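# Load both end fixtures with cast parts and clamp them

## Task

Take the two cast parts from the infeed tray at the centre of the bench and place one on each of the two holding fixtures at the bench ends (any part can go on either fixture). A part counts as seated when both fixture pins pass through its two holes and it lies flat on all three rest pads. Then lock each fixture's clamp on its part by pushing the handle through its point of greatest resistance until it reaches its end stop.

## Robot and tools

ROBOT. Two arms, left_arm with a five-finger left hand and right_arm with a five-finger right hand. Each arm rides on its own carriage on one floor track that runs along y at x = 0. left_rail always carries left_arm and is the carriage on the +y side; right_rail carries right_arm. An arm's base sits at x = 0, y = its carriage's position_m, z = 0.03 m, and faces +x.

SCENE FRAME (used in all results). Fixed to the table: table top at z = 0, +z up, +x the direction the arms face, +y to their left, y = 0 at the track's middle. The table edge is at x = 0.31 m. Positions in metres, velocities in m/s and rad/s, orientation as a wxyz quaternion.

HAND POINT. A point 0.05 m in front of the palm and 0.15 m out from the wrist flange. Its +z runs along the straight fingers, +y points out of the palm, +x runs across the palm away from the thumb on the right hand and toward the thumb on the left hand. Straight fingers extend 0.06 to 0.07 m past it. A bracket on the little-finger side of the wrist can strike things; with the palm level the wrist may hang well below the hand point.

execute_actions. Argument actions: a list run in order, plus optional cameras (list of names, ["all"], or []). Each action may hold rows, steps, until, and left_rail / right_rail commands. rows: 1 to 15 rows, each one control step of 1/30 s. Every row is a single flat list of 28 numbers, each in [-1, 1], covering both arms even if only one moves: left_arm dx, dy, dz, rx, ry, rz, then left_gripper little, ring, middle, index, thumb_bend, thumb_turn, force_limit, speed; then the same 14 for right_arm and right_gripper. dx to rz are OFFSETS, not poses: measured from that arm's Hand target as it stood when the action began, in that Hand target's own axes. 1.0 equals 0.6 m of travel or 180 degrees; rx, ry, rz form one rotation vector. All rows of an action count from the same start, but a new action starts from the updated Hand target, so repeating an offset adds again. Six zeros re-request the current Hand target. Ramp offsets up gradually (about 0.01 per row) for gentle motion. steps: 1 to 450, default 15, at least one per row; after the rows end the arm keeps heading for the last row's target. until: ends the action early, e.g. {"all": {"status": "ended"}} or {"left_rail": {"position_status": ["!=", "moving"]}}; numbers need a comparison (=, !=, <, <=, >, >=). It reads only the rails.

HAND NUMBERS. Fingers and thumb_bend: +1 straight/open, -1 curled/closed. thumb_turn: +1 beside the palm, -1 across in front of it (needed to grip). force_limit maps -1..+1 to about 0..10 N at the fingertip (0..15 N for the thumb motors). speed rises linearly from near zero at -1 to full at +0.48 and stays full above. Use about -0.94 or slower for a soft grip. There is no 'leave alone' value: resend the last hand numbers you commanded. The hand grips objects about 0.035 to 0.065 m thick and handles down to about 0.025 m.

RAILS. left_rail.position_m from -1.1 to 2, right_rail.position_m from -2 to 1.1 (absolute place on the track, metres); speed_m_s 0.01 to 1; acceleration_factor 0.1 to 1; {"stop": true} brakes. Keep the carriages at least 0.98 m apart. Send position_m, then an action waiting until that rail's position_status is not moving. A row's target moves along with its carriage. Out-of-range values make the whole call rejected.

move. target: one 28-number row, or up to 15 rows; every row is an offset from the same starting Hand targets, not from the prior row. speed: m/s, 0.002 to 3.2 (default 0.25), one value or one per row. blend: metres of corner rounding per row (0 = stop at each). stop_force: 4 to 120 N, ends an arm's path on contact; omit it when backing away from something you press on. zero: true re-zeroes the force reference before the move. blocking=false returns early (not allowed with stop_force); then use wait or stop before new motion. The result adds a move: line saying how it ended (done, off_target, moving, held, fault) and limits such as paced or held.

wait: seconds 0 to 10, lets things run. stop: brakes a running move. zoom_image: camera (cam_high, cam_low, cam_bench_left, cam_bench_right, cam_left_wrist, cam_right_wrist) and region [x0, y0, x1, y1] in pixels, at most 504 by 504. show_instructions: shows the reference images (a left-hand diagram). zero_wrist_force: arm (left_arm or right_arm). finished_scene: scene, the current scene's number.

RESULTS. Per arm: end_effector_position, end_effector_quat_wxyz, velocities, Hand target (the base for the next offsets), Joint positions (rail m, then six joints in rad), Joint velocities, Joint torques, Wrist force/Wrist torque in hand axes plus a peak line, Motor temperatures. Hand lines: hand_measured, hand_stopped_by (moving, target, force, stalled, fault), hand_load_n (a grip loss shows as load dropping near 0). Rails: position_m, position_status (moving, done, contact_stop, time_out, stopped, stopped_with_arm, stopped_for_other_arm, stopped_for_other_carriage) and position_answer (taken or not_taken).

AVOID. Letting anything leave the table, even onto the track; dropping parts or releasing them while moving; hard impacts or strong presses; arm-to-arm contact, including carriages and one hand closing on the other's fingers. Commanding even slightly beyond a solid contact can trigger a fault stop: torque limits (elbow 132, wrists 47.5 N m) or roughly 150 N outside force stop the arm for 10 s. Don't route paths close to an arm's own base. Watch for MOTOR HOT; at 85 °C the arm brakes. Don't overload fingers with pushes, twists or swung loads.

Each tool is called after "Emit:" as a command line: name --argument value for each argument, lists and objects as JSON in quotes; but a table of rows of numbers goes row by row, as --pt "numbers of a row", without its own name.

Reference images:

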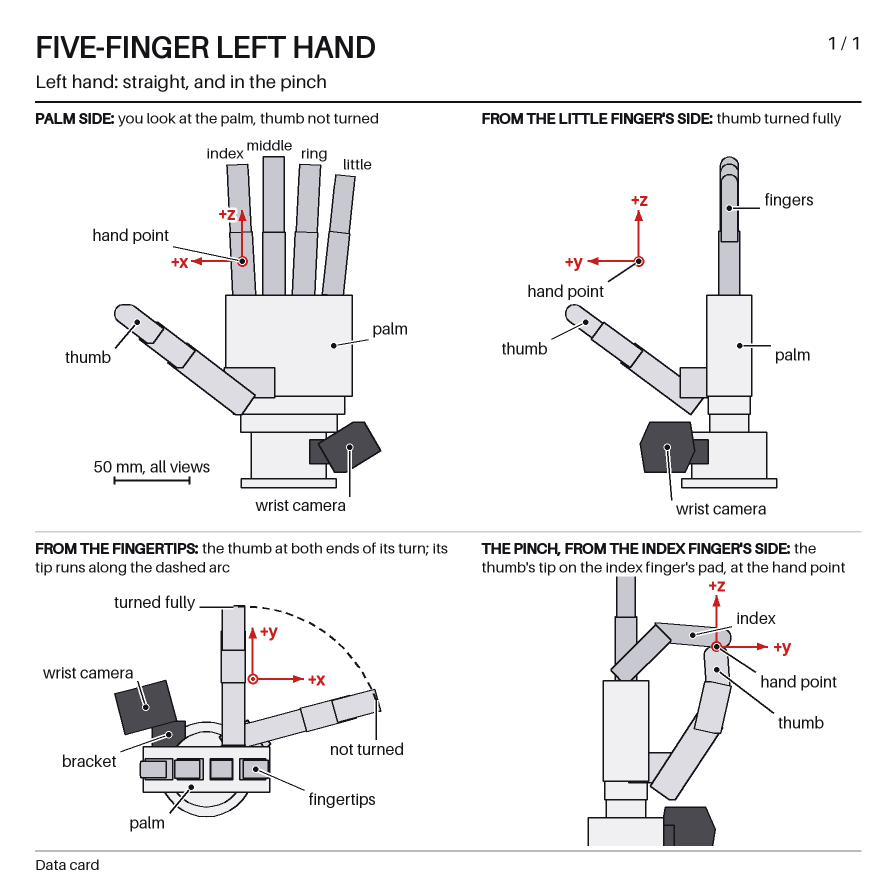

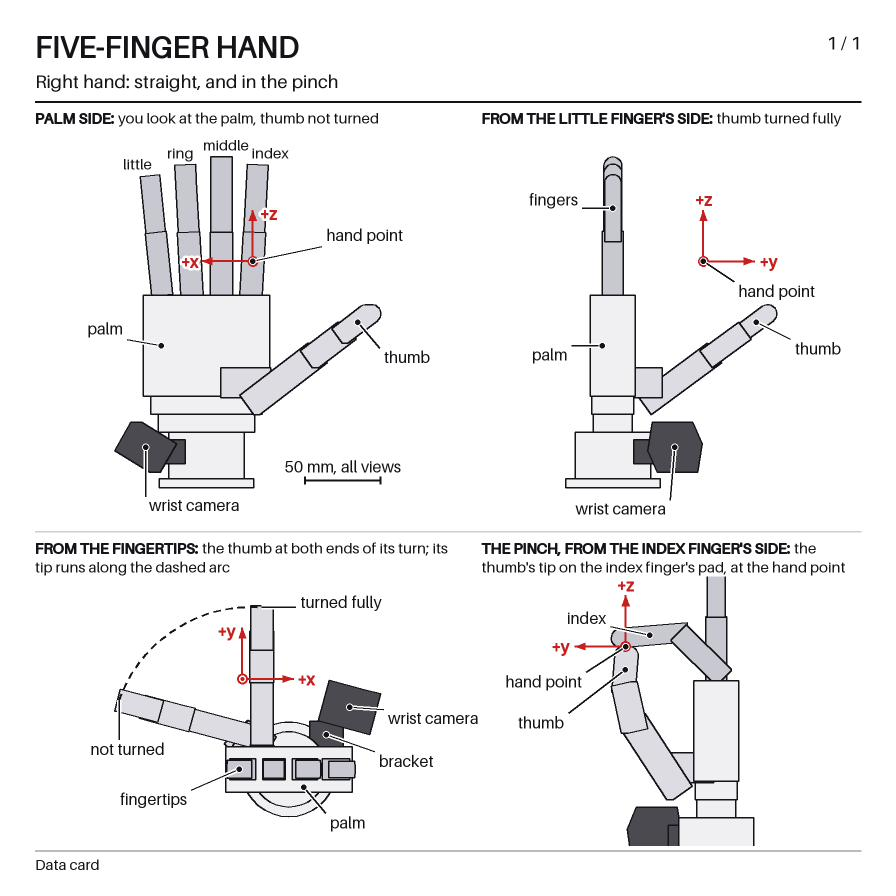

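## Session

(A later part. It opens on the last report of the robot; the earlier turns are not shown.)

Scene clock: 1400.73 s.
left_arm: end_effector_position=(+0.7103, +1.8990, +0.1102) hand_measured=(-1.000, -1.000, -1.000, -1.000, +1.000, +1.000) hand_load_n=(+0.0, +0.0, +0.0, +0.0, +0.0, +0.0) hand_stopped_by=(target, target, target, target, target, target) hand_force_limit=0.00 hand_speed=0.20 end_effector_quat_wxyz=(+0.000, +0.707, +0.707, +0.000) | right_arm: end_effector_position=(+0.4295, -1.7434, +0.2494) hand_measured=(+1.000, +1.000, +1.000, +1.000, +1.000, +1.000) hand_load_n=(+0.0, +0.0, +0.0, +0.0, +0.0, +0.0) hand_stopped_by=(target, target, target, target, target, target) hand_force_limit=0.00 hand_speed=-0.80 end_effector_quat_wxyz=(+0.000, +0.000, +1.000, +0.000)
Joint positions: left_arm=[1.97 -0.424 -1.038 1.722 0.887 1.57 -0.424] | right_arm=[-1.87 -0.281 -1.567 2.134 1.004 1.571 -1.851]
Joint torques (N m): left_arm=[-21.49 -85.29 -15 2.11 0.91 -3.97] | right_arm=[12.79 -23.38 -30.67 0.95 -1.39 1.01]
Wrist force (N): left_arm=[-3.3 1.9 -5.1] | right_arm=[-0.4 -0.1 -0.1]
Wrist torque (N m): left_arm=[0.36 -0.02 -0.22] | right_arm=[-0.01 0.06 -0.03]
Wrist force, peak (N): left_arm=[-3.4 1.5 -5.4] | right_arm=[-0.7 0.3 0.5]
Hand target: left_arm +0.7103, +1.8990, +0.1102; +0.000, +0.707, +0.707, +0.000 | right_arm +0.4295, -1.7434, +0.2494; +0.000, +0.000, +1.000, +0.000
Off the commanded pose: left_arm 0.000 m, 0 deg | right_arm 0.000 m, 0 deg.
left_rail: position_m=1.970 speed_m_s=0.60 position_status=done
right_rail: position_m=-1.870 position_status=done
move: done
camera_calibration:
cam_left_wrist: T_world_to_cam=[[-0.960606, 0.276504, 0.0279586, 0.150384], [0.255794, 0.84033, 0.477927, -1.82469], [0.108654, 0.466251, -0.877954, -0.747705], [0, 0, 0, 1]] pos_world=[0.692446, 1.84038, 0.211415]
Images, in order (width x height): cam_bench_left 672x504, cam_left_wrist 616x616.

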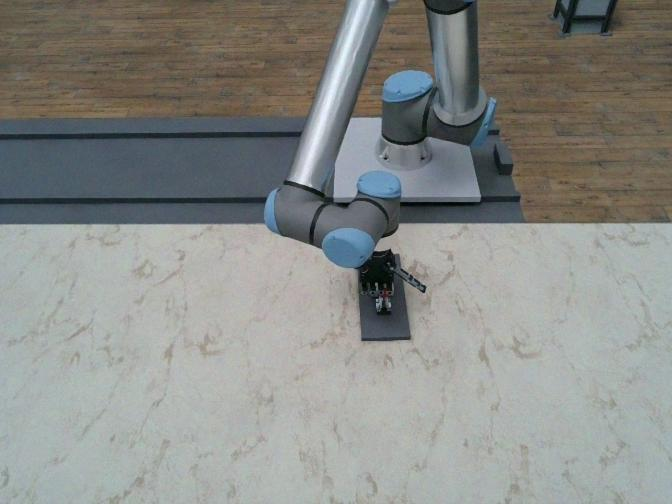

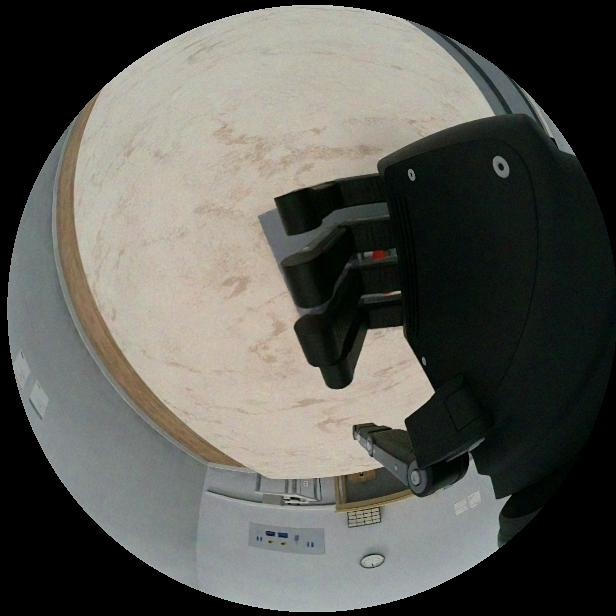

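Emit:
move --target '[0,0,-0.15,0,0,0,-1,-1,-1,-1,1,1,0,0.2, 0,0,0,0,0,0,1,1,1,1,1,1,0,-0.8]' --speed 0.1 --cameras '["cam_left_wrist","cam_bench_left"]'

Emit:
zoom_image --camera "cam_bench_left" --region '[350, 262, 410, 322]'

Emit:
zoom_image --camera "cam_left_wrist" --region '[320, 200, 420, 330]'

Scene clock: 1428.33 s.
left_arm: end_effector_position=(+0.7102, +1.8989, +0.2001) hand_measured=(-1.000, -1.000, -1.000, -1.000, +1.000, +1.000) hand_load_n=(+0.0, +0.0, +0.0, +0.0, +0.0, +0.0) hand_stopped_by=(target, target, target, target, target, target) hand_force_limit=0.00 hand_speed=0.20 end_effector_quat_wxyz=(+0.000, +0.707, +0.707, +0.000) | right_arm: end_effector_position=(+0.4295, -1.7434, +0.2494) hand_measured=(+1.000, +1.000, +1.000, +1.000, +1.000, +1.000) hand_load_n=(+0.0, +0.0, +0.0, +0.0, +0.0, +0.0) hand_stopped_by=(target, target, target, target, target, target) hand_force_limit=0.00 hand_speed=-0.80 end_effector_quat_wxyz=(+0.000, +0.000, +1.000, +0.000)
Joint positions: left_arm=[1.97 -0.424 -1.123 1.667 1.027 1.57 -0.424] | right_arm=[-1.87 -0.281 -1.567 2.134 1.004 1.571 -1.851]
Joint torques (N m): left_arm=[-22.82 -84.48 -43.27 5.85 0.35 -3.88] | right_arm=[12.27 -22.17 -31.48 1 -1.64 1.22]
Wrist force (N): left_arm=[0.0 0.4 -0.1] | right_arm=[0.1 0.1 0.2]
Wrist torque (N m): left_arm=[0.07 0.00 0.00] | right_arm=[-0.01 -0.03 0.01]
Wrist force, peak (N): left_arm=[-3.3 1.8 -5.6] | right_arm=[-0.6 0.3 0.5]
Hand target: left_arm +0.7102, +1.8989, +0.2002; +0.000, +0.707, +0.707, +0.000 | right_arm +0.4295, -1.7434, +0.2494; +0.000, +0.000, +1.000, +0.000
Off the commanded pose: left_arm 0.000 m, 0 deg | right_arm 0.000 m, 0 deg.
left_rail: position_m=1.970 speed_m_s=0.60 position_status=done
right_rail: position_m=-1.870 position_status=done
move: done
camera_calibration:
cam_left_wrist: T_world_to_cam=[[-0.960609, 0.276489, 0.0279844, 0.147893], [0.255778, 0.840269, 0.478043, -1.86757], [0.108659, 0.46637, -0.877891, -0.669018], [0, 0, 0, 1]] pos_world=[0.692446, 1.84038, 0.301315]
Images, in order (width x height): cam_bench_left 672x504, cam_left_wrist 616x616.

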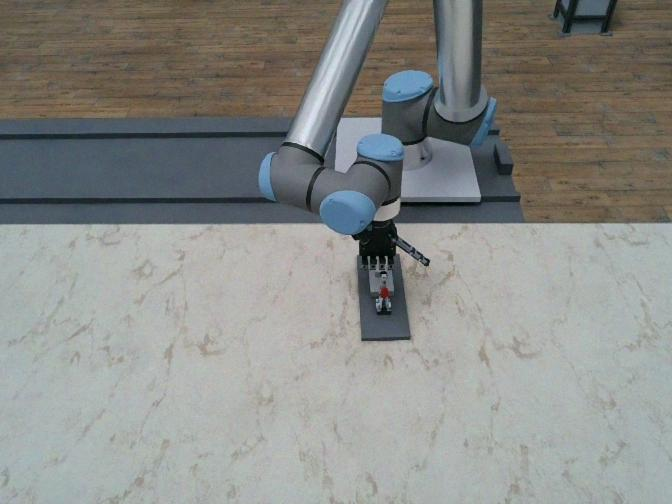

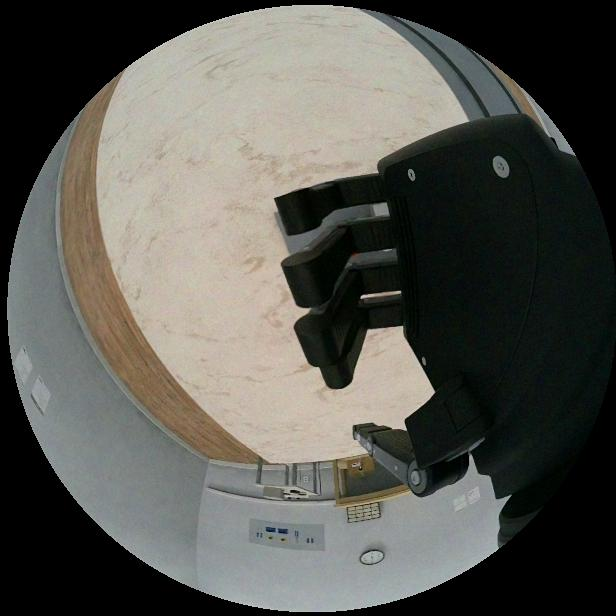

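Scaled by 8.400.

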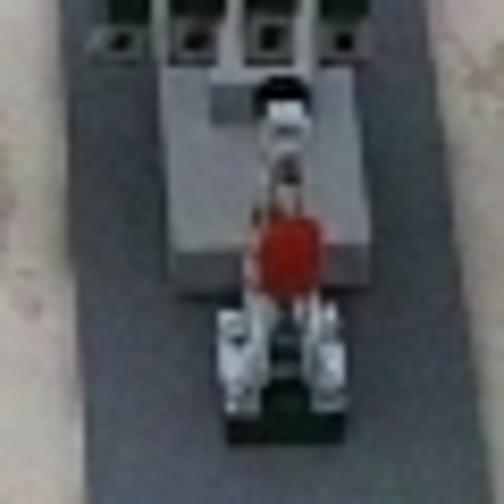

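Scaled by 3.877 from the camera's 616x616 image, which has a finer 880x880 frame.

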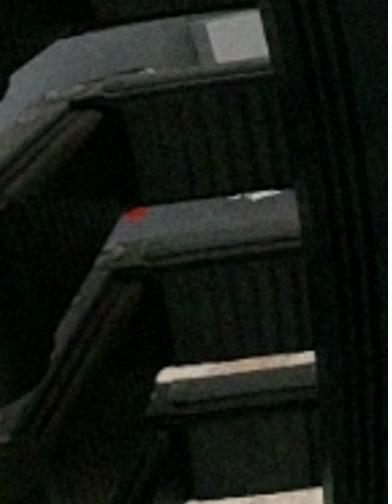

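Emit:
move --pt "-0.0182 0.083 0 0 0 0 -1 -1 -1 -1 1 1 0 0.2 0 0 0 0 0 0 1 1 1 1 1 1 0 -0.8" --pt "-0.0182 0.084 0 0 0 0 -1 -1 -1 1 1 1 0 0.2 0 0 0 0 0 0 1 1 1 1 1 1 0 -0.8" --pt "-0.0182 0.083 0.0275 0 0 0 -1 -1 -1 1 1 1 0 0.2 0 0 0 0 0 0 1 1 1 1 1 1 0 -0.8" --speed 0.1 --cameras '["cam_left_wrist","cam_bench_left"]'

Emit:
zoom_image --camera "cam_bench_left" --region '[350, 262, 410, 322]'

Emit:
zoom_image --camera "cam_left_wrist" --region '[220, 200, 440, 420]'

Scene clock: 1463.93 s.
left_arm: end_effector_position=(+0.7601, +1.8880, +0.1838) hand_measured=(-1.000, -1.000, -1.000, +1.000, +1.000, +1.000) hand_load_n=(+0.0, +0.0, +0.0, +0.0, +0.0, +0.0) hand_stopped_by=(target, target, target, target, target, target) hand_force_limit=0.00 hand_speed=0.20 end_effector_quat_wxyz=(+0.000, +0.707, +0.707, +0.000) | right_arm: end_effector_position=(+0.4295, -1.7434, +0.2494) hand_measured=(+1.000, +1.000, +1.000, +1.000, +1.000, +1.000) hand_load_n=(+0.0, +0.0, +0.0, +0.0, +0.0, +0.0) hand_stopped_by=(target, target, target, target, target, target) hand_force_limit=0.00 hand_speed=-0.80 end_effector_quat_wxyz=(+0.000, +0.000, +1.000, +0.000)
Joint positions: left_arm=[1.97 -0.408 -1.035 1.561 1.045 1.57 -0.408] | right_arm=[-1.87 -0.281 -1.567 2.134 1.004 1.571 -1.851]
Joint torques (N m): left_arm=[-23.41 -63.82 -21.83 2.17 1.84 -3.91] | right_arm=[12.15 -23.68 -31.12 1.27 -1.62 1.14]
Wrist force (N): left_arm=[-0.1 -0.3 0.0] | right_arm=[-0.3 0.2 0.2]
Wrist torque (N m): left_arm=[-0.03 0.00 -0.11] | right_arm=[0.01 0.04 -0.01]
Wrist force, peak (N): left_arm=[-0.4 0.8 -0.3] | right_arm=[0.0 0.1 0.9]
Hand target: left_arm +0.7600, +1.8880, +0.1837; +0.000, +0.707, +0.707, +0.000 | right_arm +0.4295, -1.7434, +0.2494; +0.000, +0.000, +1.000, +0.000
Off the commanded pose: left_arm 0.000 m, 0 deg | right_arm 0.000 m, 0 deg.
left_rail: position_m=1.970 speed_m_s=0.60 position_status=done
right_rail: position_m=-1.870 position_status=done
move: done
camera_calibration:
cam_left_wrist: T_world_to_cam=[[-0.960641, 0.276379, 0.0279971, 0.199425], [0.255705, 0.840369, 0.477906, -1.8634], [0.108555, 0.466255, -0.877964, -0.683435], [0, 0, 0, 1]] pos_world=[0.742247, 1.82948, 0.284915]
Images, in order (width x height): cam_bench_left 672x504, cam_left_wrist 616x616.

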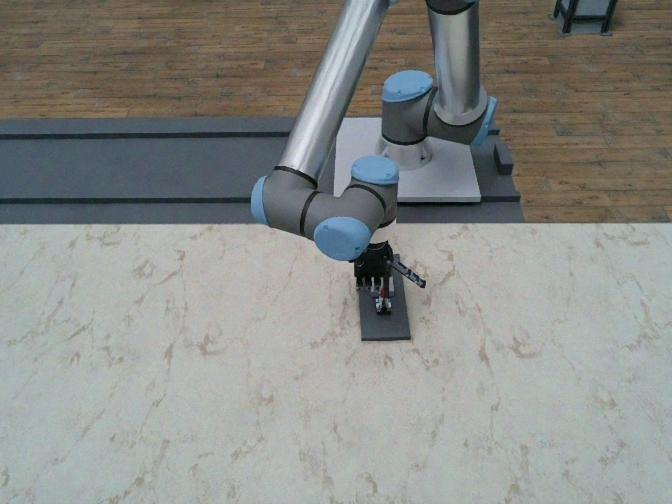

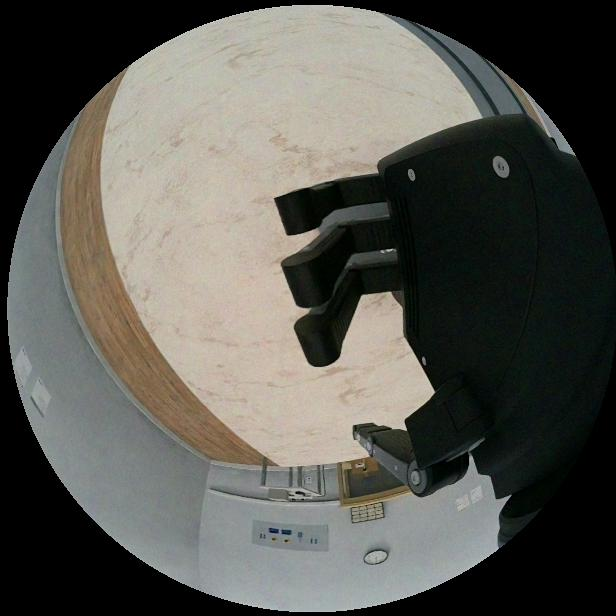

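Scaled by 8.400.

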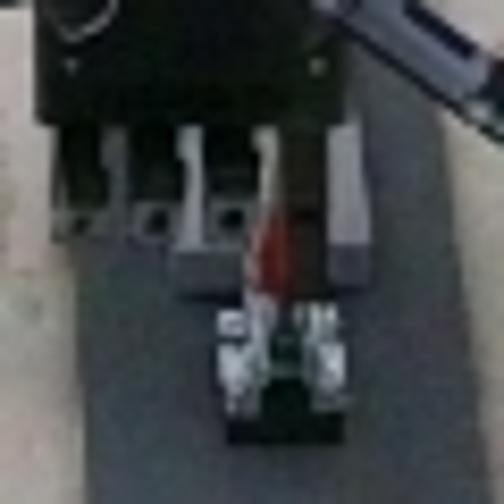

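Scaled by 2.291 from the camera's 616x616 image, which has a finer 880x880 frame.

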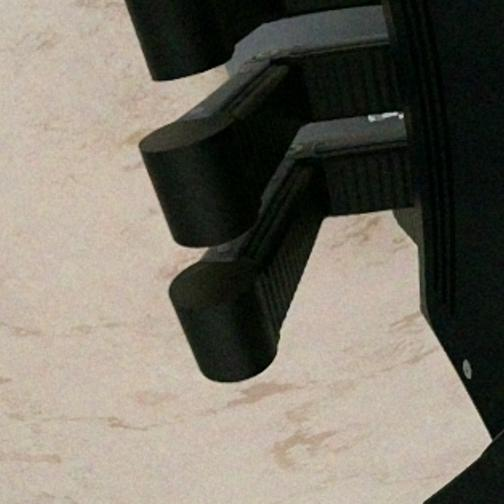

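Emit:
move --pt "-0.0058 0 0.0028 0 0 0 -1 -1 -1 1 1 1 0 0.2 0 0 0 0 0 0 1 1 1 1 1 1 0 -0.8" --pt "-0.0058 -0.0917 0.0028 0 0 0 -1 -1 -1 1 1 1 0 0.2 0 0 0 0 0 0 1 1 1 1 1 1 0 -0.8" --pt "-0.0058 -0.125 0.0228 0 0 0 -1 -1 -1 1 1 1 0 0.2 0 0 0 0 0 0 1 1 1 1 1 1 0 -0.8" --pt "-0.0058 -0.1667 0.0562 0 0 0 -1 -1 -1 1 1 1 0 0.2 0 0 0 0 0 0 1 1 1 1 1 1 0 -0.8" --speed 0.03 --stop_force 8 --cameras '["cam_left_wrist","cam_bench_left"]'

Emit:
zoom_image --camera "cam_bench_left" --region '[350, 262, 410, 322]'

Scene clock: 1498.13 s.
left_arm: end_effector_position=(+0.6600, +1.8845, +0.1499) hand_measured=(-1.000, -1.000, -1.000, +1.000, +1.000, +1.000) hand_load_n=(+0.0, +0.0, +0.0, -1.0, +0.0, +0.0) hand_stopped_by=(target, target, target, target, target, target) hand_force_limit=0.00 hand_speed=0.20 end_effector_quat_wxyz=(+0.000, +0.707, +0.707, +0.000) | right_arm: end_effector_position=(+0.4295, -1.7434, +0.2494) hand_measured=(+1.000, +1.000, +1.000, +1.000, +1.000, +1.000) hand_load_n=(+0.0, +0.0, +0.0, +0.0, +0.0, +0.0) hand_stopped_by=(target, target, target, target, target, target) hand_force_limit=0.00 hand_speed=-0.80 end_effector_quat_wxyz=(+0.000, +0.000, +1.000, +0.000)
Joint positions: left_arm=[1.97 -0.481 -1.143 1.804 0.91 1.57 -0.481] | right_arm=[-1.87 -0.281 -1.567 2.134 1.004 1.571 -1.851]
Joint torques (N m): left_arm=[-23.86 -79.83 -18.8 2.11 0.06 -3.87] | right_arm=[13.52 -22.85 -31.24 0.92 -1.56 1.17]
Wrist force (N): left_arm=[-0.7 0.3 -0.1] | right_arm=[0.2 0.5 0.1]
Wrist torque (N m): left_arm=[-0.12 0.08 -0.02] | right_arm=[0.06 -0.03 0.02]
Wrist force, peak (N): left_arm=[-0.6 1.3 -2.1] | right_arm=[0.1 -0.4 0.9]
Hand target: left_arm +0.6600, +1.8845, +0.1499; +0.000, +0.707, +0.707, +0.000 | right_arm +0.4295, -1.7434, +0.2494; +0.000, +0.000, +1.000, +0.000
Off the commanded pose: left_arm 0.000 m, 0 deg | right_arm 0.000 m, 0 deg.
left_rail: position_m=1.970 speed_m_s=0.60 position_status=done
right_rail: position_m=-1.870 position_status=done
move: done
camera_calibration:
cam_left_wrist: T_world_to_cam=[[-0.960616, 0.27646, 0.028043, 0.1051], [0.255797, 0.840342, 0.477905, -1.81874], [0.108556, 0.466256, -0.877964, -0.700625], [0, 0, 0, 1]] pos_world=[0.642247, 1.82598, 0.251115]
Images, in order (width x height): cam_bench_left 672x504, cam_left_wrist 616x616.

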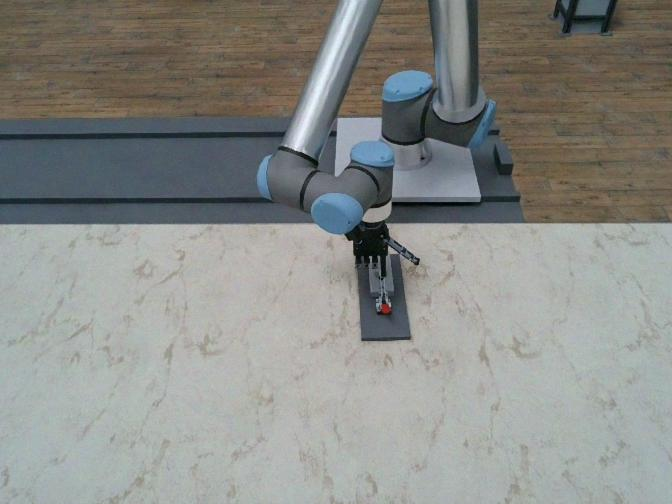

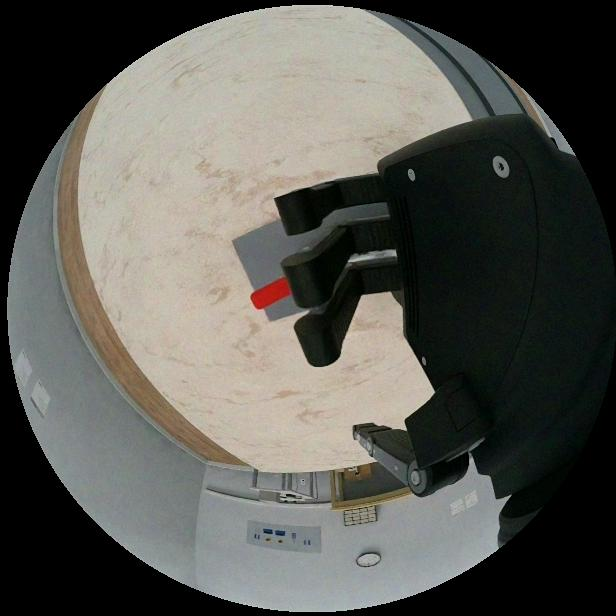

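Scaled by 8.400.

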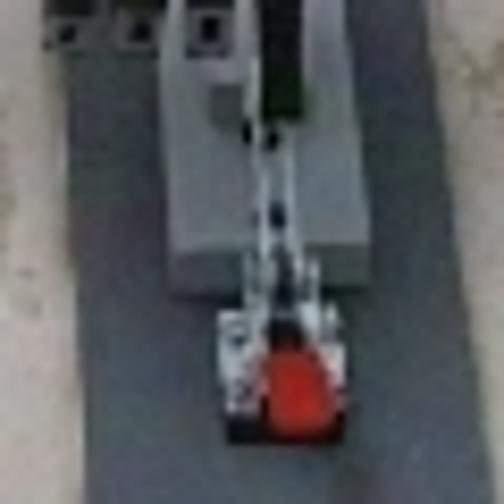

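Emit:
move --pt "0 0 -0.1167 0 0 0 -1 -1 -1 1 1 1 0 0.2 0 0 0 0 0 0 1 1 1 1 1 1 0 -0.8" --pt "0.0433 0.15 -0.1167 0 0 0 -1 -1 -1 -1 1 1 0 0.2 0 0 0 0 0 0 1 1 1 1 1 1 0 -0.8" --pt "0.0433 0.15 0.0582 0 0 0 -1 -1 -1 -1 1 1 0 0.2 0 0 0 0 0 0 1 1 1 1 1 1 0 -0.8" --speed 0.12 --cameras '["cam_left_wrist","cam_bench_left"]'

Emit:
zoom_image --camera "cam_bench_left" --region '[350, 262, 410, 322]'

Scene clock: 1534.67 s.
left_arm: end_effector_position=(+0.7500, +1.9105, +0.1151) hand_measured=(-1.000, -1.000, -1.000, -1.000, +1.000, +1.000) hand_load_n=(+0.0, +0.0, +0.0, +0.0, +0.0, +0.0) hand_stopped_by=(target, target, target, target, target, target) hand_force_limit=0.00 hand_speed=0.20 end_effector_quat_wxyz=(+0.000, +0.707, +0.707, +0.000) | right_arm: end_effector_position=(+0.4295, -1.7434, +0.2494) hand_measured=(+1.000, +1.000, +1.000, +1.000, +1.000, +1.000) hand_load_n=(+0.0, +0.0, +0.0, +0.0, +0.0, +0.0) hand_stopped_by=(target, target, target, target, target, target) hand_force_limit=0.00 hand_speed=-0.80 end_effector_quat_wxyz=(+0.000, +0.000, +1.000, +0.000)
Joint positions: left_arm=[1.97 -0.383 -0.992 1.632 0.931 1.57 -0.383] | right_arm=[-1.87 -0.281 -1.567 2.134 1.004 1.571 -1.851]
Joint torques (N m): left_arm=[19.28 -64.84 -19.01 1.8 0.87 3.67] | right_arm=[11.6 -21.53 -30.68 1.12 -1.77 1.28]
Wrist force (N): left_arm=[0.1 -0.4 -0.2] | right_arm=[0.1 0.5 0.2]
Wrist torque (N m): left_arm=[-0.02 -0.06 -0.12] | right_arm=[0.07 -0.03 0.02]
Wrist force, peak (N): left_arm=[-0.3 0.5 1.9] | right_arm=[-0.5 0.1 0.9]
Hand target: left_arm +0.7500, +1.9105, +0.1151; +0.000, +0.707, +0.707, +0.000 | right_arm +0.4295, -1.7434, +0.2494; +0.000, +0.000, +1.000, +0.000
Off the commanded pose: left_arm 0.000 m, 0 deg | right_arm 0.000 m, 0 deg.
left_rail: position_m=1.970 speed_m_s=0.60 position_status=done
right_rail: position_m=-1.870 position_status=done
move: done
camera_calibration:
cam_left_wrist: T_world_to_cam=[[-0.960606, 0.276504, 0.0279586, 0.185271], [0.255794, 0.84033, 0.477927, -1.84696], [0.108654, 0.466251, -0.877954, -0.753136], [0, 0, 0, 1]] pos_world=[0.732246, 1.85198, 0.216315]
Images, in order (width x height): cam_bench_left 672x504, cam_left_wrist 616x616.

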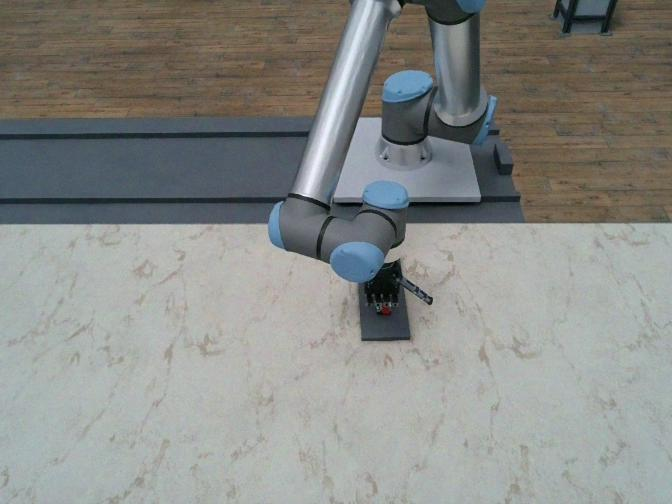

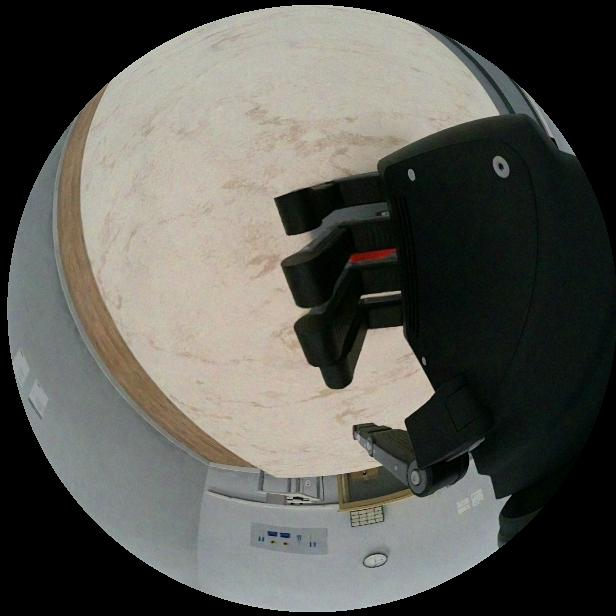

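Scaled by 8.400.

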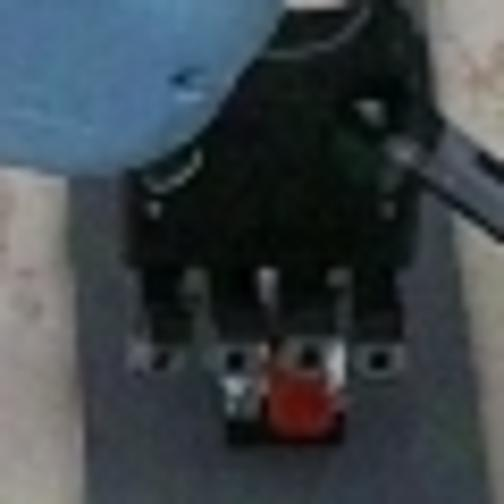

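Emit:
move --target '[0,0,0.0883,0,0,0,-1,-1,-1,-1,1,1,0,0.2, 0,0,0,0,0,0,1,1,1,1,1,1,0,-0.8]' --speed 0.03 --stop_force 30 --cameras '["cam_left_wrist","cam_bench_left"]'

Emit:
zoom_image --camera "cam_bench_left" --region '[350, 262, 410, 322]'

Scene clock: 1544.57 s.
left_arm: end_effector_position=(+0.7500, +1.9106, +0.0620) hand_measured=(-1.000, -1.000, -1.000, -1.000, +1.000, +1.000) hand_load_n=(+0.0, +0.0, -3.0, +0.5, +0.0, +0.0) hand_stopped_by=(target, target, target, target, target, target) hand_force_limit=0.00 hand_speed=0.20 end_effector_quat_wxyz=(+0.000, +0.707, +0.707, +0.000) | right_arm: end_effector_position=(+0.4295, -1.7434, +0.2494) hand_measured=(+1.000, +1.000, +1.000, +1.000, +1.000, +1.000) hand_load_n=(+0.0, +0.0, +0.0, +0.0, +0.0, +0.0) hand_stopped_by=(target, target, target, target, target, target) hand_force_limit=0.00 hand_speed=-0.80 end_effector_quat_wxyz=(+0.000, +0.000, +1.000, +0.000)
Joint positions: left_arm=[1.97 -0.383 -0.938 1.654 0.854 1.57 -0.383] | right_arm=[-1.87 -0.281 -1.567 2.134 1.004 1.571 -1.851]
Joint torques (N m): left_arm=[4.77 -62.64 -17.59 2.27 3.27 3.45] | right_arm=[11.94 -22.46 -31.15 1.06 -1.76 1.01]
Wrist force (N): left_arm=[0.1 4.4 -8.4] | right_arm=[-0.2 0.5 0.3]
Wrist torque (N m): left_arm=[0.30 -0.15 -0.21] | right_arm=[0.06 0.02 0.00]
Wrist force, peak (N): left_arm=[2.2 17.2 -27.0] | right_arm=[-0.6 0.5 0.4]
Hand target: left_arm +0.7500, +1.9106, +0.0621; +0.000, +0.707, +0.707, +0.000 | right_arm +0.4295, -1.7434, +0.2494; +0.000, +0.000, +1.000, +0.000
Off the commanded pose: left_arm 0.000 m, 0 deg | right_arm 0.000 m, 0 deg.
left_rail: position_m=1.970 speed_m_s=0.60 position_status=done
right_rail: position_m=-1.870 position_status=done
move: done
camera_calibration:
cam_left_wrist: T_world_to_cam=[[-0.96062, 0.276445, 0.0280687, 0.186831], [0.255781, 0.840281, 0.47802, -1.82158], [0.108561, 0.466375, -0.8779, -0.799971], [0, 0, 0, 1]] pos_world=[0.732247, 1.85208, 0.163215]
Images, in order (width x height): cam_bench_left 672x504, cam_left_wrist 616x616.

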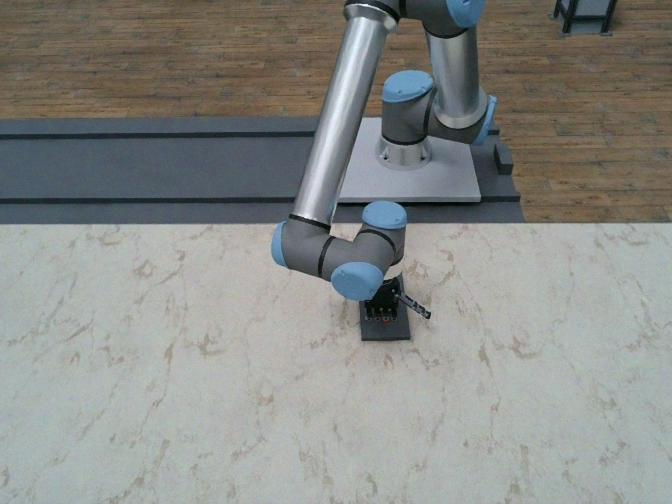

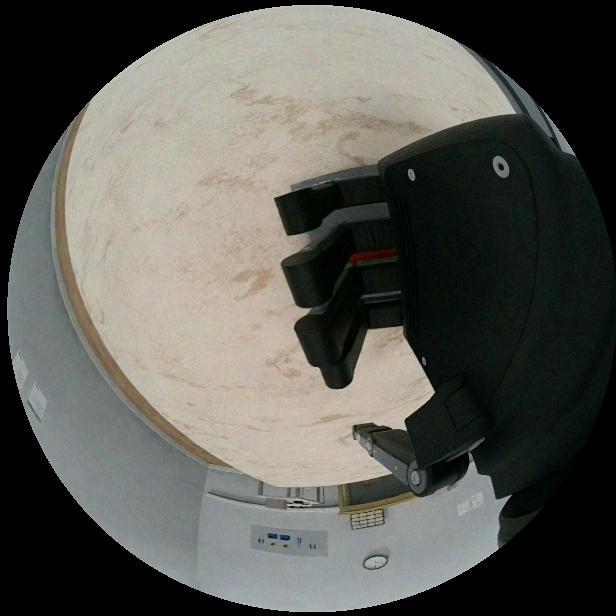

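Scaled by 8.400.

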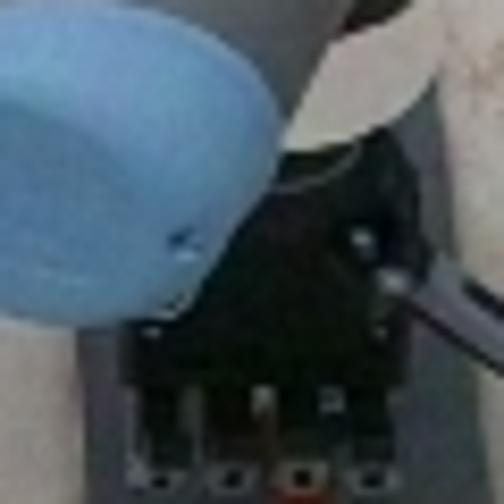

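Emit:
move --target '[0,0,0.0333,0,0,0,-1,-1,-1,-1,1,1,0,0.2, 0,0,0,0,0,0,1,1,1,1,1,1,0,-0.8]' --speed 0.015 --stop_force 15

Emit:
move --target '[0,0,-0.1833,0,0,0,-1,-1,-1,-1,1,1,0,0.2, 0,0,0,0,0,0,1,1,1,1,1,1,0,-0.8]' --speed 0.12 --cameras '["cam_left_wrist","cam_bench_left"]'

Emit:
zoom_image --camera "cam_bench_left" --region '[350, 262, 410, 322]'

Scene clock: 1559.67 s.
left_arm: end_effector_position=(+0.7502, +1.9105, +0.0607) hand_measured=(-1.000, -1.000, -1.000, -1.000, +1.000, +1.000) hand_load_n=(+0.5, +0.0, -7.0, +0.0, +0.0, +0.0) hand_stopped_by=(target, target, target, target, target, target) hand_force_limit=0.00 hand_speed=0.20 end_effector_quat_wxyz=(+0.000, +0.707, +0.707, +0.000) | right_arm: end_effector_position=(+0.4295, -1.7434, +0.2494) hand_measured=(+1.000, +1.000, +1.000, +1.000, +1.000, +1.000) hand_load_n=(+0.0, +0.0, +0.0, +0.0, -0.5, +0.0) hand_stopped_by=(target, target, target, target, target, target) hand_force_limit=0.00 hand_speed=-0.80 end_effector_quat_wxyz=(+0.000, +0.000, +1.000, +0.000)
Joint positions: left_arm=[1.97 -0.383 -0.936 1.655 0.852 1.57 -0.383] | right_arm=[-1.87 -0.281 -1.567 2.134 1.004 1.571 -1.851]
Joint torques (N m): left_arm=[-16.56 -76.93 -30.56 3.77 2.72 3.28] | right_arm=[11.53 -20.89 -30.97 1.08 -1.71 1.25]
Wrist force (N): left_arm=[0.0 -0.2 -23.8] | right_arm=[-0.3 0.5 -0.1]
Wrist torque (N m): left_arm=[0.66 -0.46 -0.11] | right_arm=[0.08 0.04 -0.01]
Wrist force, peak (N): left_arm=[-0.7 -2.4 -38.5] | right_arm=[-0.6 -0.2 0.7]
Hand target: left_arm +0.7502, +1.9105, +0.0607; +0.000, +0.707, +0.707, +0.000 (not the last commanded pose) | right_arm +0.4295, -1.7434, +0.2494; +0.000, +0.000, +1.000, +0.000
Off the commanded pose: left_arm 0.019 m, 0 deg | right_arm 0.000 m, 0 deg.
left_rail: position_m=1.970 speed_m_s=0.60 position_status=done
right_rail: position_m=-1.870 position_status=done
move: contact (left_arm)

Scene clock: 1561.03 s.
left_arm: end_effector_position=(+0.7501, +1.9105, +0.1705) hand_measured=(-1.000, -1.000, -1.000, -1.000, +1.000, +1.000) hand_load_n=(+0.5, +0.0, +0.0, +0.0, +0.0, +0.0) hand_stopped_by=(target, target, target, target, target, target) hand_force_limit=0.00 hand_speed=0.20 end_effector_quat_wxyz=(+0.000, +0.707, +0.707, +0.000) | right_arm: end_effector_position=(+0.4295, -1.7434, +0.2494) hand_measured=(+1.000, +1.000, +1.000, +1.000, +1.000, +1.000) hand_load_n=(+0.0, +0.0, +0.0, +0.0, +0.0, +0.0) hand_stopped_by=(target, target, target, target, target, target) hand_force_limit=0.00 hand_speed=-0.80 end_effector_quat_wxyz=(+0.000, +0.000, +1.000, +0.000)
Joint positions: left_arm=[1.97 -0.383 -1.043 1.601 1.013 1.57 -0.383] | right_arm=[-1.87 -0.281 -1.567 2.134 1.004 1.571 -1.851]
Joint torques (N m): left_arm=[-22.04 -90.08 -43.31 6 0.69 -2.81] | right_arm=[13.35 -21.39 -30.9 1.14 -1.84 1.2]
Wrist force (N): left_arm=[-0.2 -0.3 -0.2] | right_arm=[-0.3 0.2 0.2]
Wrist torque (N m): left_arm=[-0.02 0.01 -0.13] | right_arm=[0.02 0.03 -0.01]
Wrist force, peak (N): left_arm=[0.0 0.5 -23.2] | right_arm=[-0.3 0.7 0.2]
Hand target: left_arm +0.7501, +1.9105, +0.1706; +0.000, +0.707, +0.707, +0.000 | right_arm +0.4295, -1.7434, +0.2494; +0.000, +0.000, +1.000, +0.000
Off the commanded pose: left_arm 0.000 m, 0 deg | right_arm 0.000 m, 0 deg.
left_rail: position_m=1.970 speed_m_s=0.60 position_status=done
right_rail: position_m=-1.870 position_status=done
move: done
camera_calibration:
cam_left_wrist: T_world_to_cam=[[-0.960606, 0.276526, 0.0277197, 0.18387], [0.255706, 0.840373, 0.4779, -1.87339], [0.108857, 0.466162, -0.877977, -0.704439], [0, 0, 0, 1]] pos_world=[0.732346, 1.85188, 0.271715]
Images, in order (width x height): cam_bench_left 672x504, cam_left_wrist 616x616.

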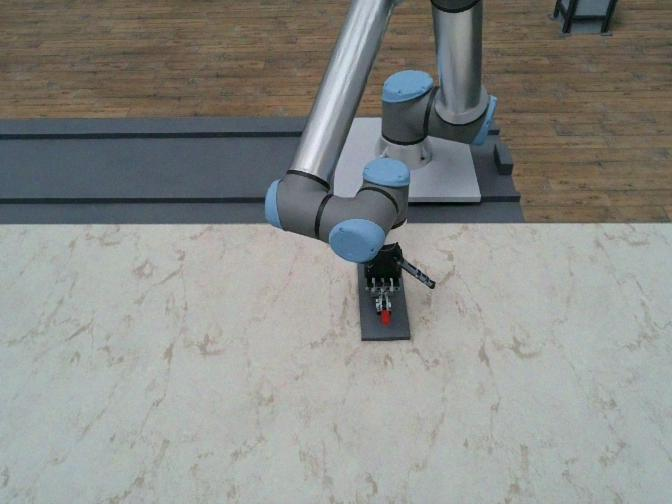

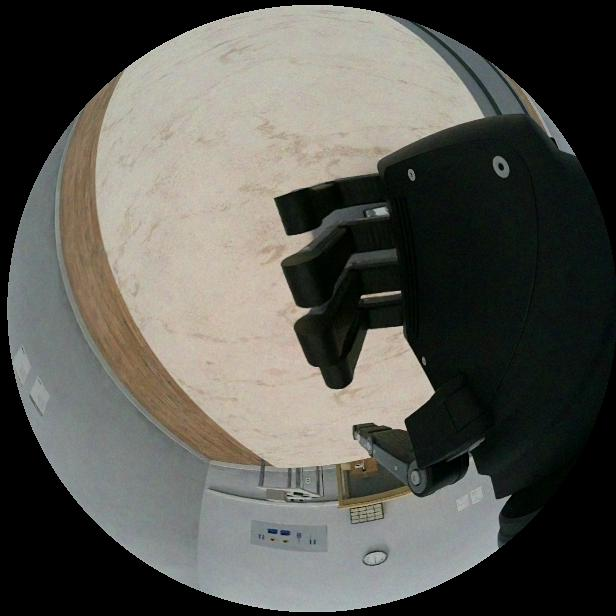

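Scaled by 8.400.

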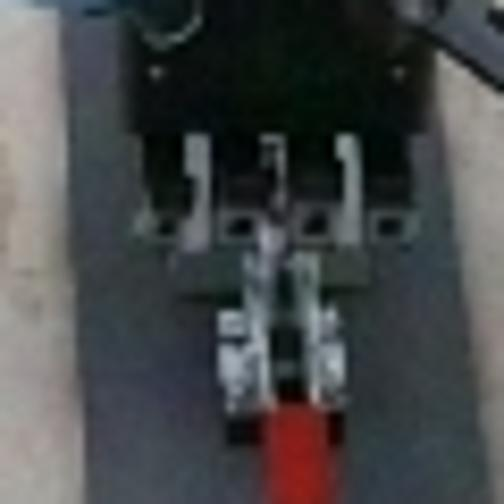

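Emit:
move --pt "-0.1842 -0.25 -0.1333 0.2596 0.2596 0.4496 1 1 1 1 1 1 0 0.2 -0.1742 -0.121 0.1667 0.3333 0 0 1 1 1 1 1 1 0 -0.8" --pt "-0.2058 -0.4377 0.1227 0.2596 0.2596 0.4496 1 1 1 1 1 1 0 0.2 -0.1742 -0.121 0.1667 0.3333 0 0 1 1 1 1 1 1 0 -0.8" --speed 0.2 --cameras '["cam_left_wrist","cam_right_wrist","cam_bench_right","cam_bench_left"]'

Scene clock: 1611.03 s.
left_arm: end_effector_position=(+0.4876, +1.7871, +0.0969) hand_measured=(+1.000, +1.000, +1.000, +1.000, +1.000, +1.000) hand_load_n=(+0.0, +0.0, +0.0, +0.0, +0.0, -0.5) hand_stopped_by=(target, target, target, target, target, target) hand_force_limit=0.00 hand_speed=0.20 end_effector_quat_wxyz=(-0.500, +0.866, +0.000, +0.000) | right_arm: end_effector_position=(+0.5340, -1.8160, +0.1494) hand_measured=(+1.000, +1.000, +1.000, +1.000, +1.000, +1.000) hand_load_n=(-0.5, +0.0, +0.0, +0.0, +0.0, +0.0) hand_stopped_by=(target, target, target, target, target, target) hand_force_limit=0.00 hand_speed=-0.80 end_effector_quat_wxyz=(+0.000, +0.000, +0.866, -0.500)
Joint positions: left_arm=[1.97 -0.996 -0.905 2.003 1.442 1.08 0.313] | right_arm=[-1.87 0.156 -1.072 1.963 0.942 2.597 -1.267]
Joint torques (N m): left_arm=[-21.58 -56.31 -6.11 1.81 2.19 -4.02] | right_arm=[13.84 -40.35 -31.68 6.95 4 3.27]
Wrist force (N): left_arm=[-0.5 -0.4 -0.3] | right_arm=[-0.1 0.7 -1.2]
Wrist torque (N m): left_arm=[-0.04 0.08 0.03] | right_arm=[0.22 0.09 -0.10]
Wrist force, peak (N): left_arm=[-0.2 -1.2 -1.1] | right_arm=[-0.1 0.7 -1.6]
Hand target: left_arm +0.4875, +1.7871, +0.0968; -0.500, +0.866, +0.000, +0.000 | right_arm +0.5340, -1.8160, +0.1494; +0.000, +0.000, +0.866, -0.500
Off the commanded pose: left_arm 0.000 m, 0 deg | right_arm 0.000 m, 0 deg.
left_rail: position_m=1.970 speed_m_s=0.60 position_status=done
right_rail: position_m=-1.870 position_status=done
move: done
camera_calibration:
cam_left_wrist: T_world_to_cam=[[0.276126, 0.455461, 0.846351, -1.03428], [0.840667, -0.541285, 0.0170194, 0.56112], [0.465869, 0.7068, -0.532354, -1.32056], [0, 0, 0, 1]] pos_world=[0.429083, 1.70817, 0.162804]
cam_right_wrist: T_world_to_cam=[[-0.287246, 0.417108, -0.862271, 1.0434], [0.83332, 0.552695, -0.0102458, 0.568067], [0.472299, -0.721491, -0.506344, -1.36793], [0, 0, 0, 1]] pos_world=[0.472405, -1.73613, 0.212867]
Images, in order (width x height): cam_bench_left 672x504, cam_bench_right 672x504, cam_left_wrist 616x616, cam_right_wrist 616x616.

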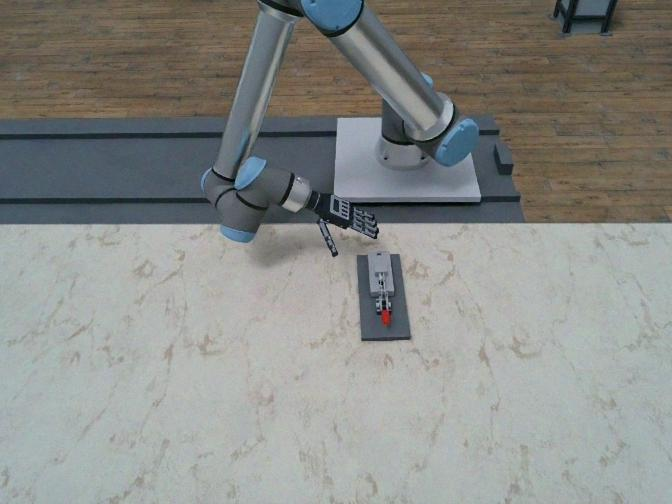

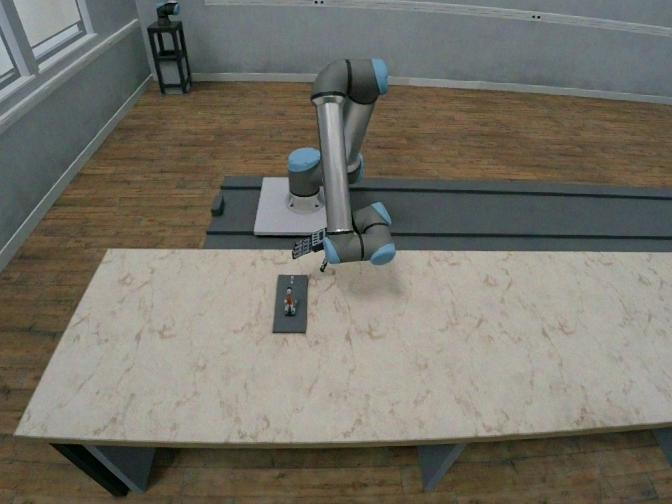

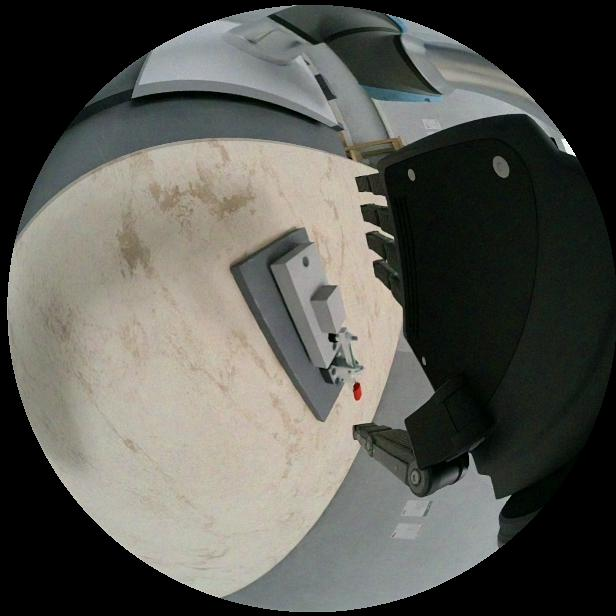

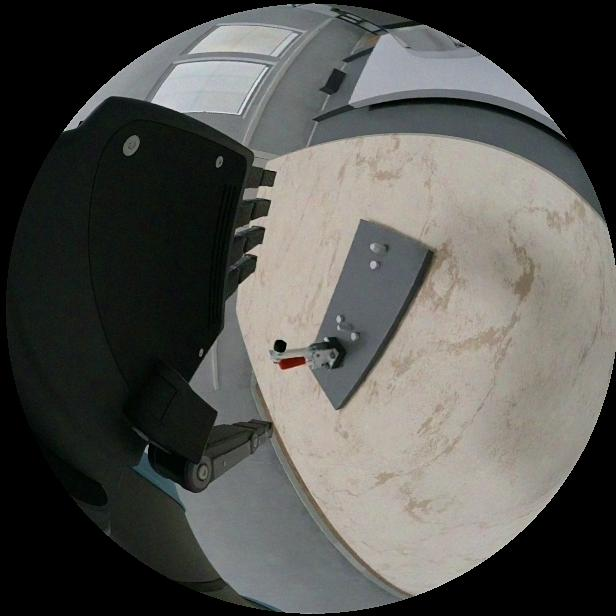

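Emit:
zoom_image --camera "cam_left_wrist" --region '[220, 215, 400, 435]'

Emit:
zoom_image --camera "cam_right_wrist" --region '[250, 210, 450, 420]'

Emit:
zoom_image --camera "cam_bench_left" --region '[350, 245, 420, 345]'

Emit:
zoom_image --camera "cam_bench_right" --region '[260, 265, 320, 340]'

Scaled by 2.291 from the camera's 616x616 image, which has a finer 880x880 frame.

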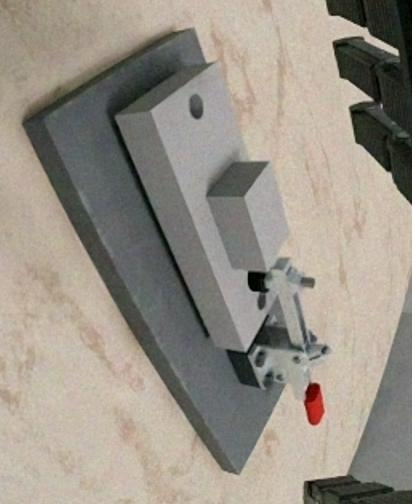

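Scaled by 2.400 from the camera's 616x616 image, which has a finer 880x880 frame.

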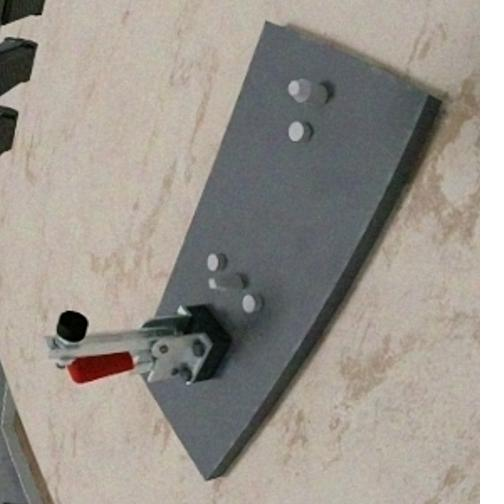

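Scaled by 5.040.

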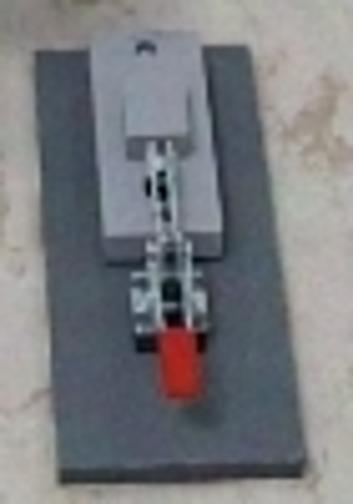

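Scaled by 6.720.

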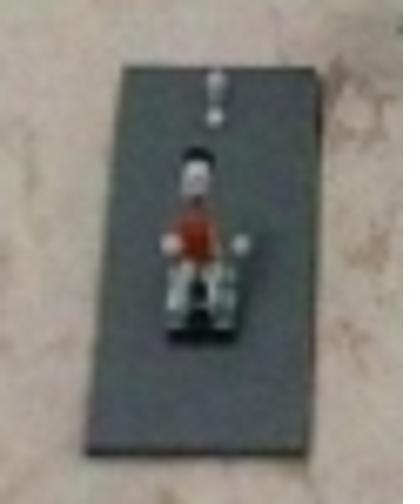

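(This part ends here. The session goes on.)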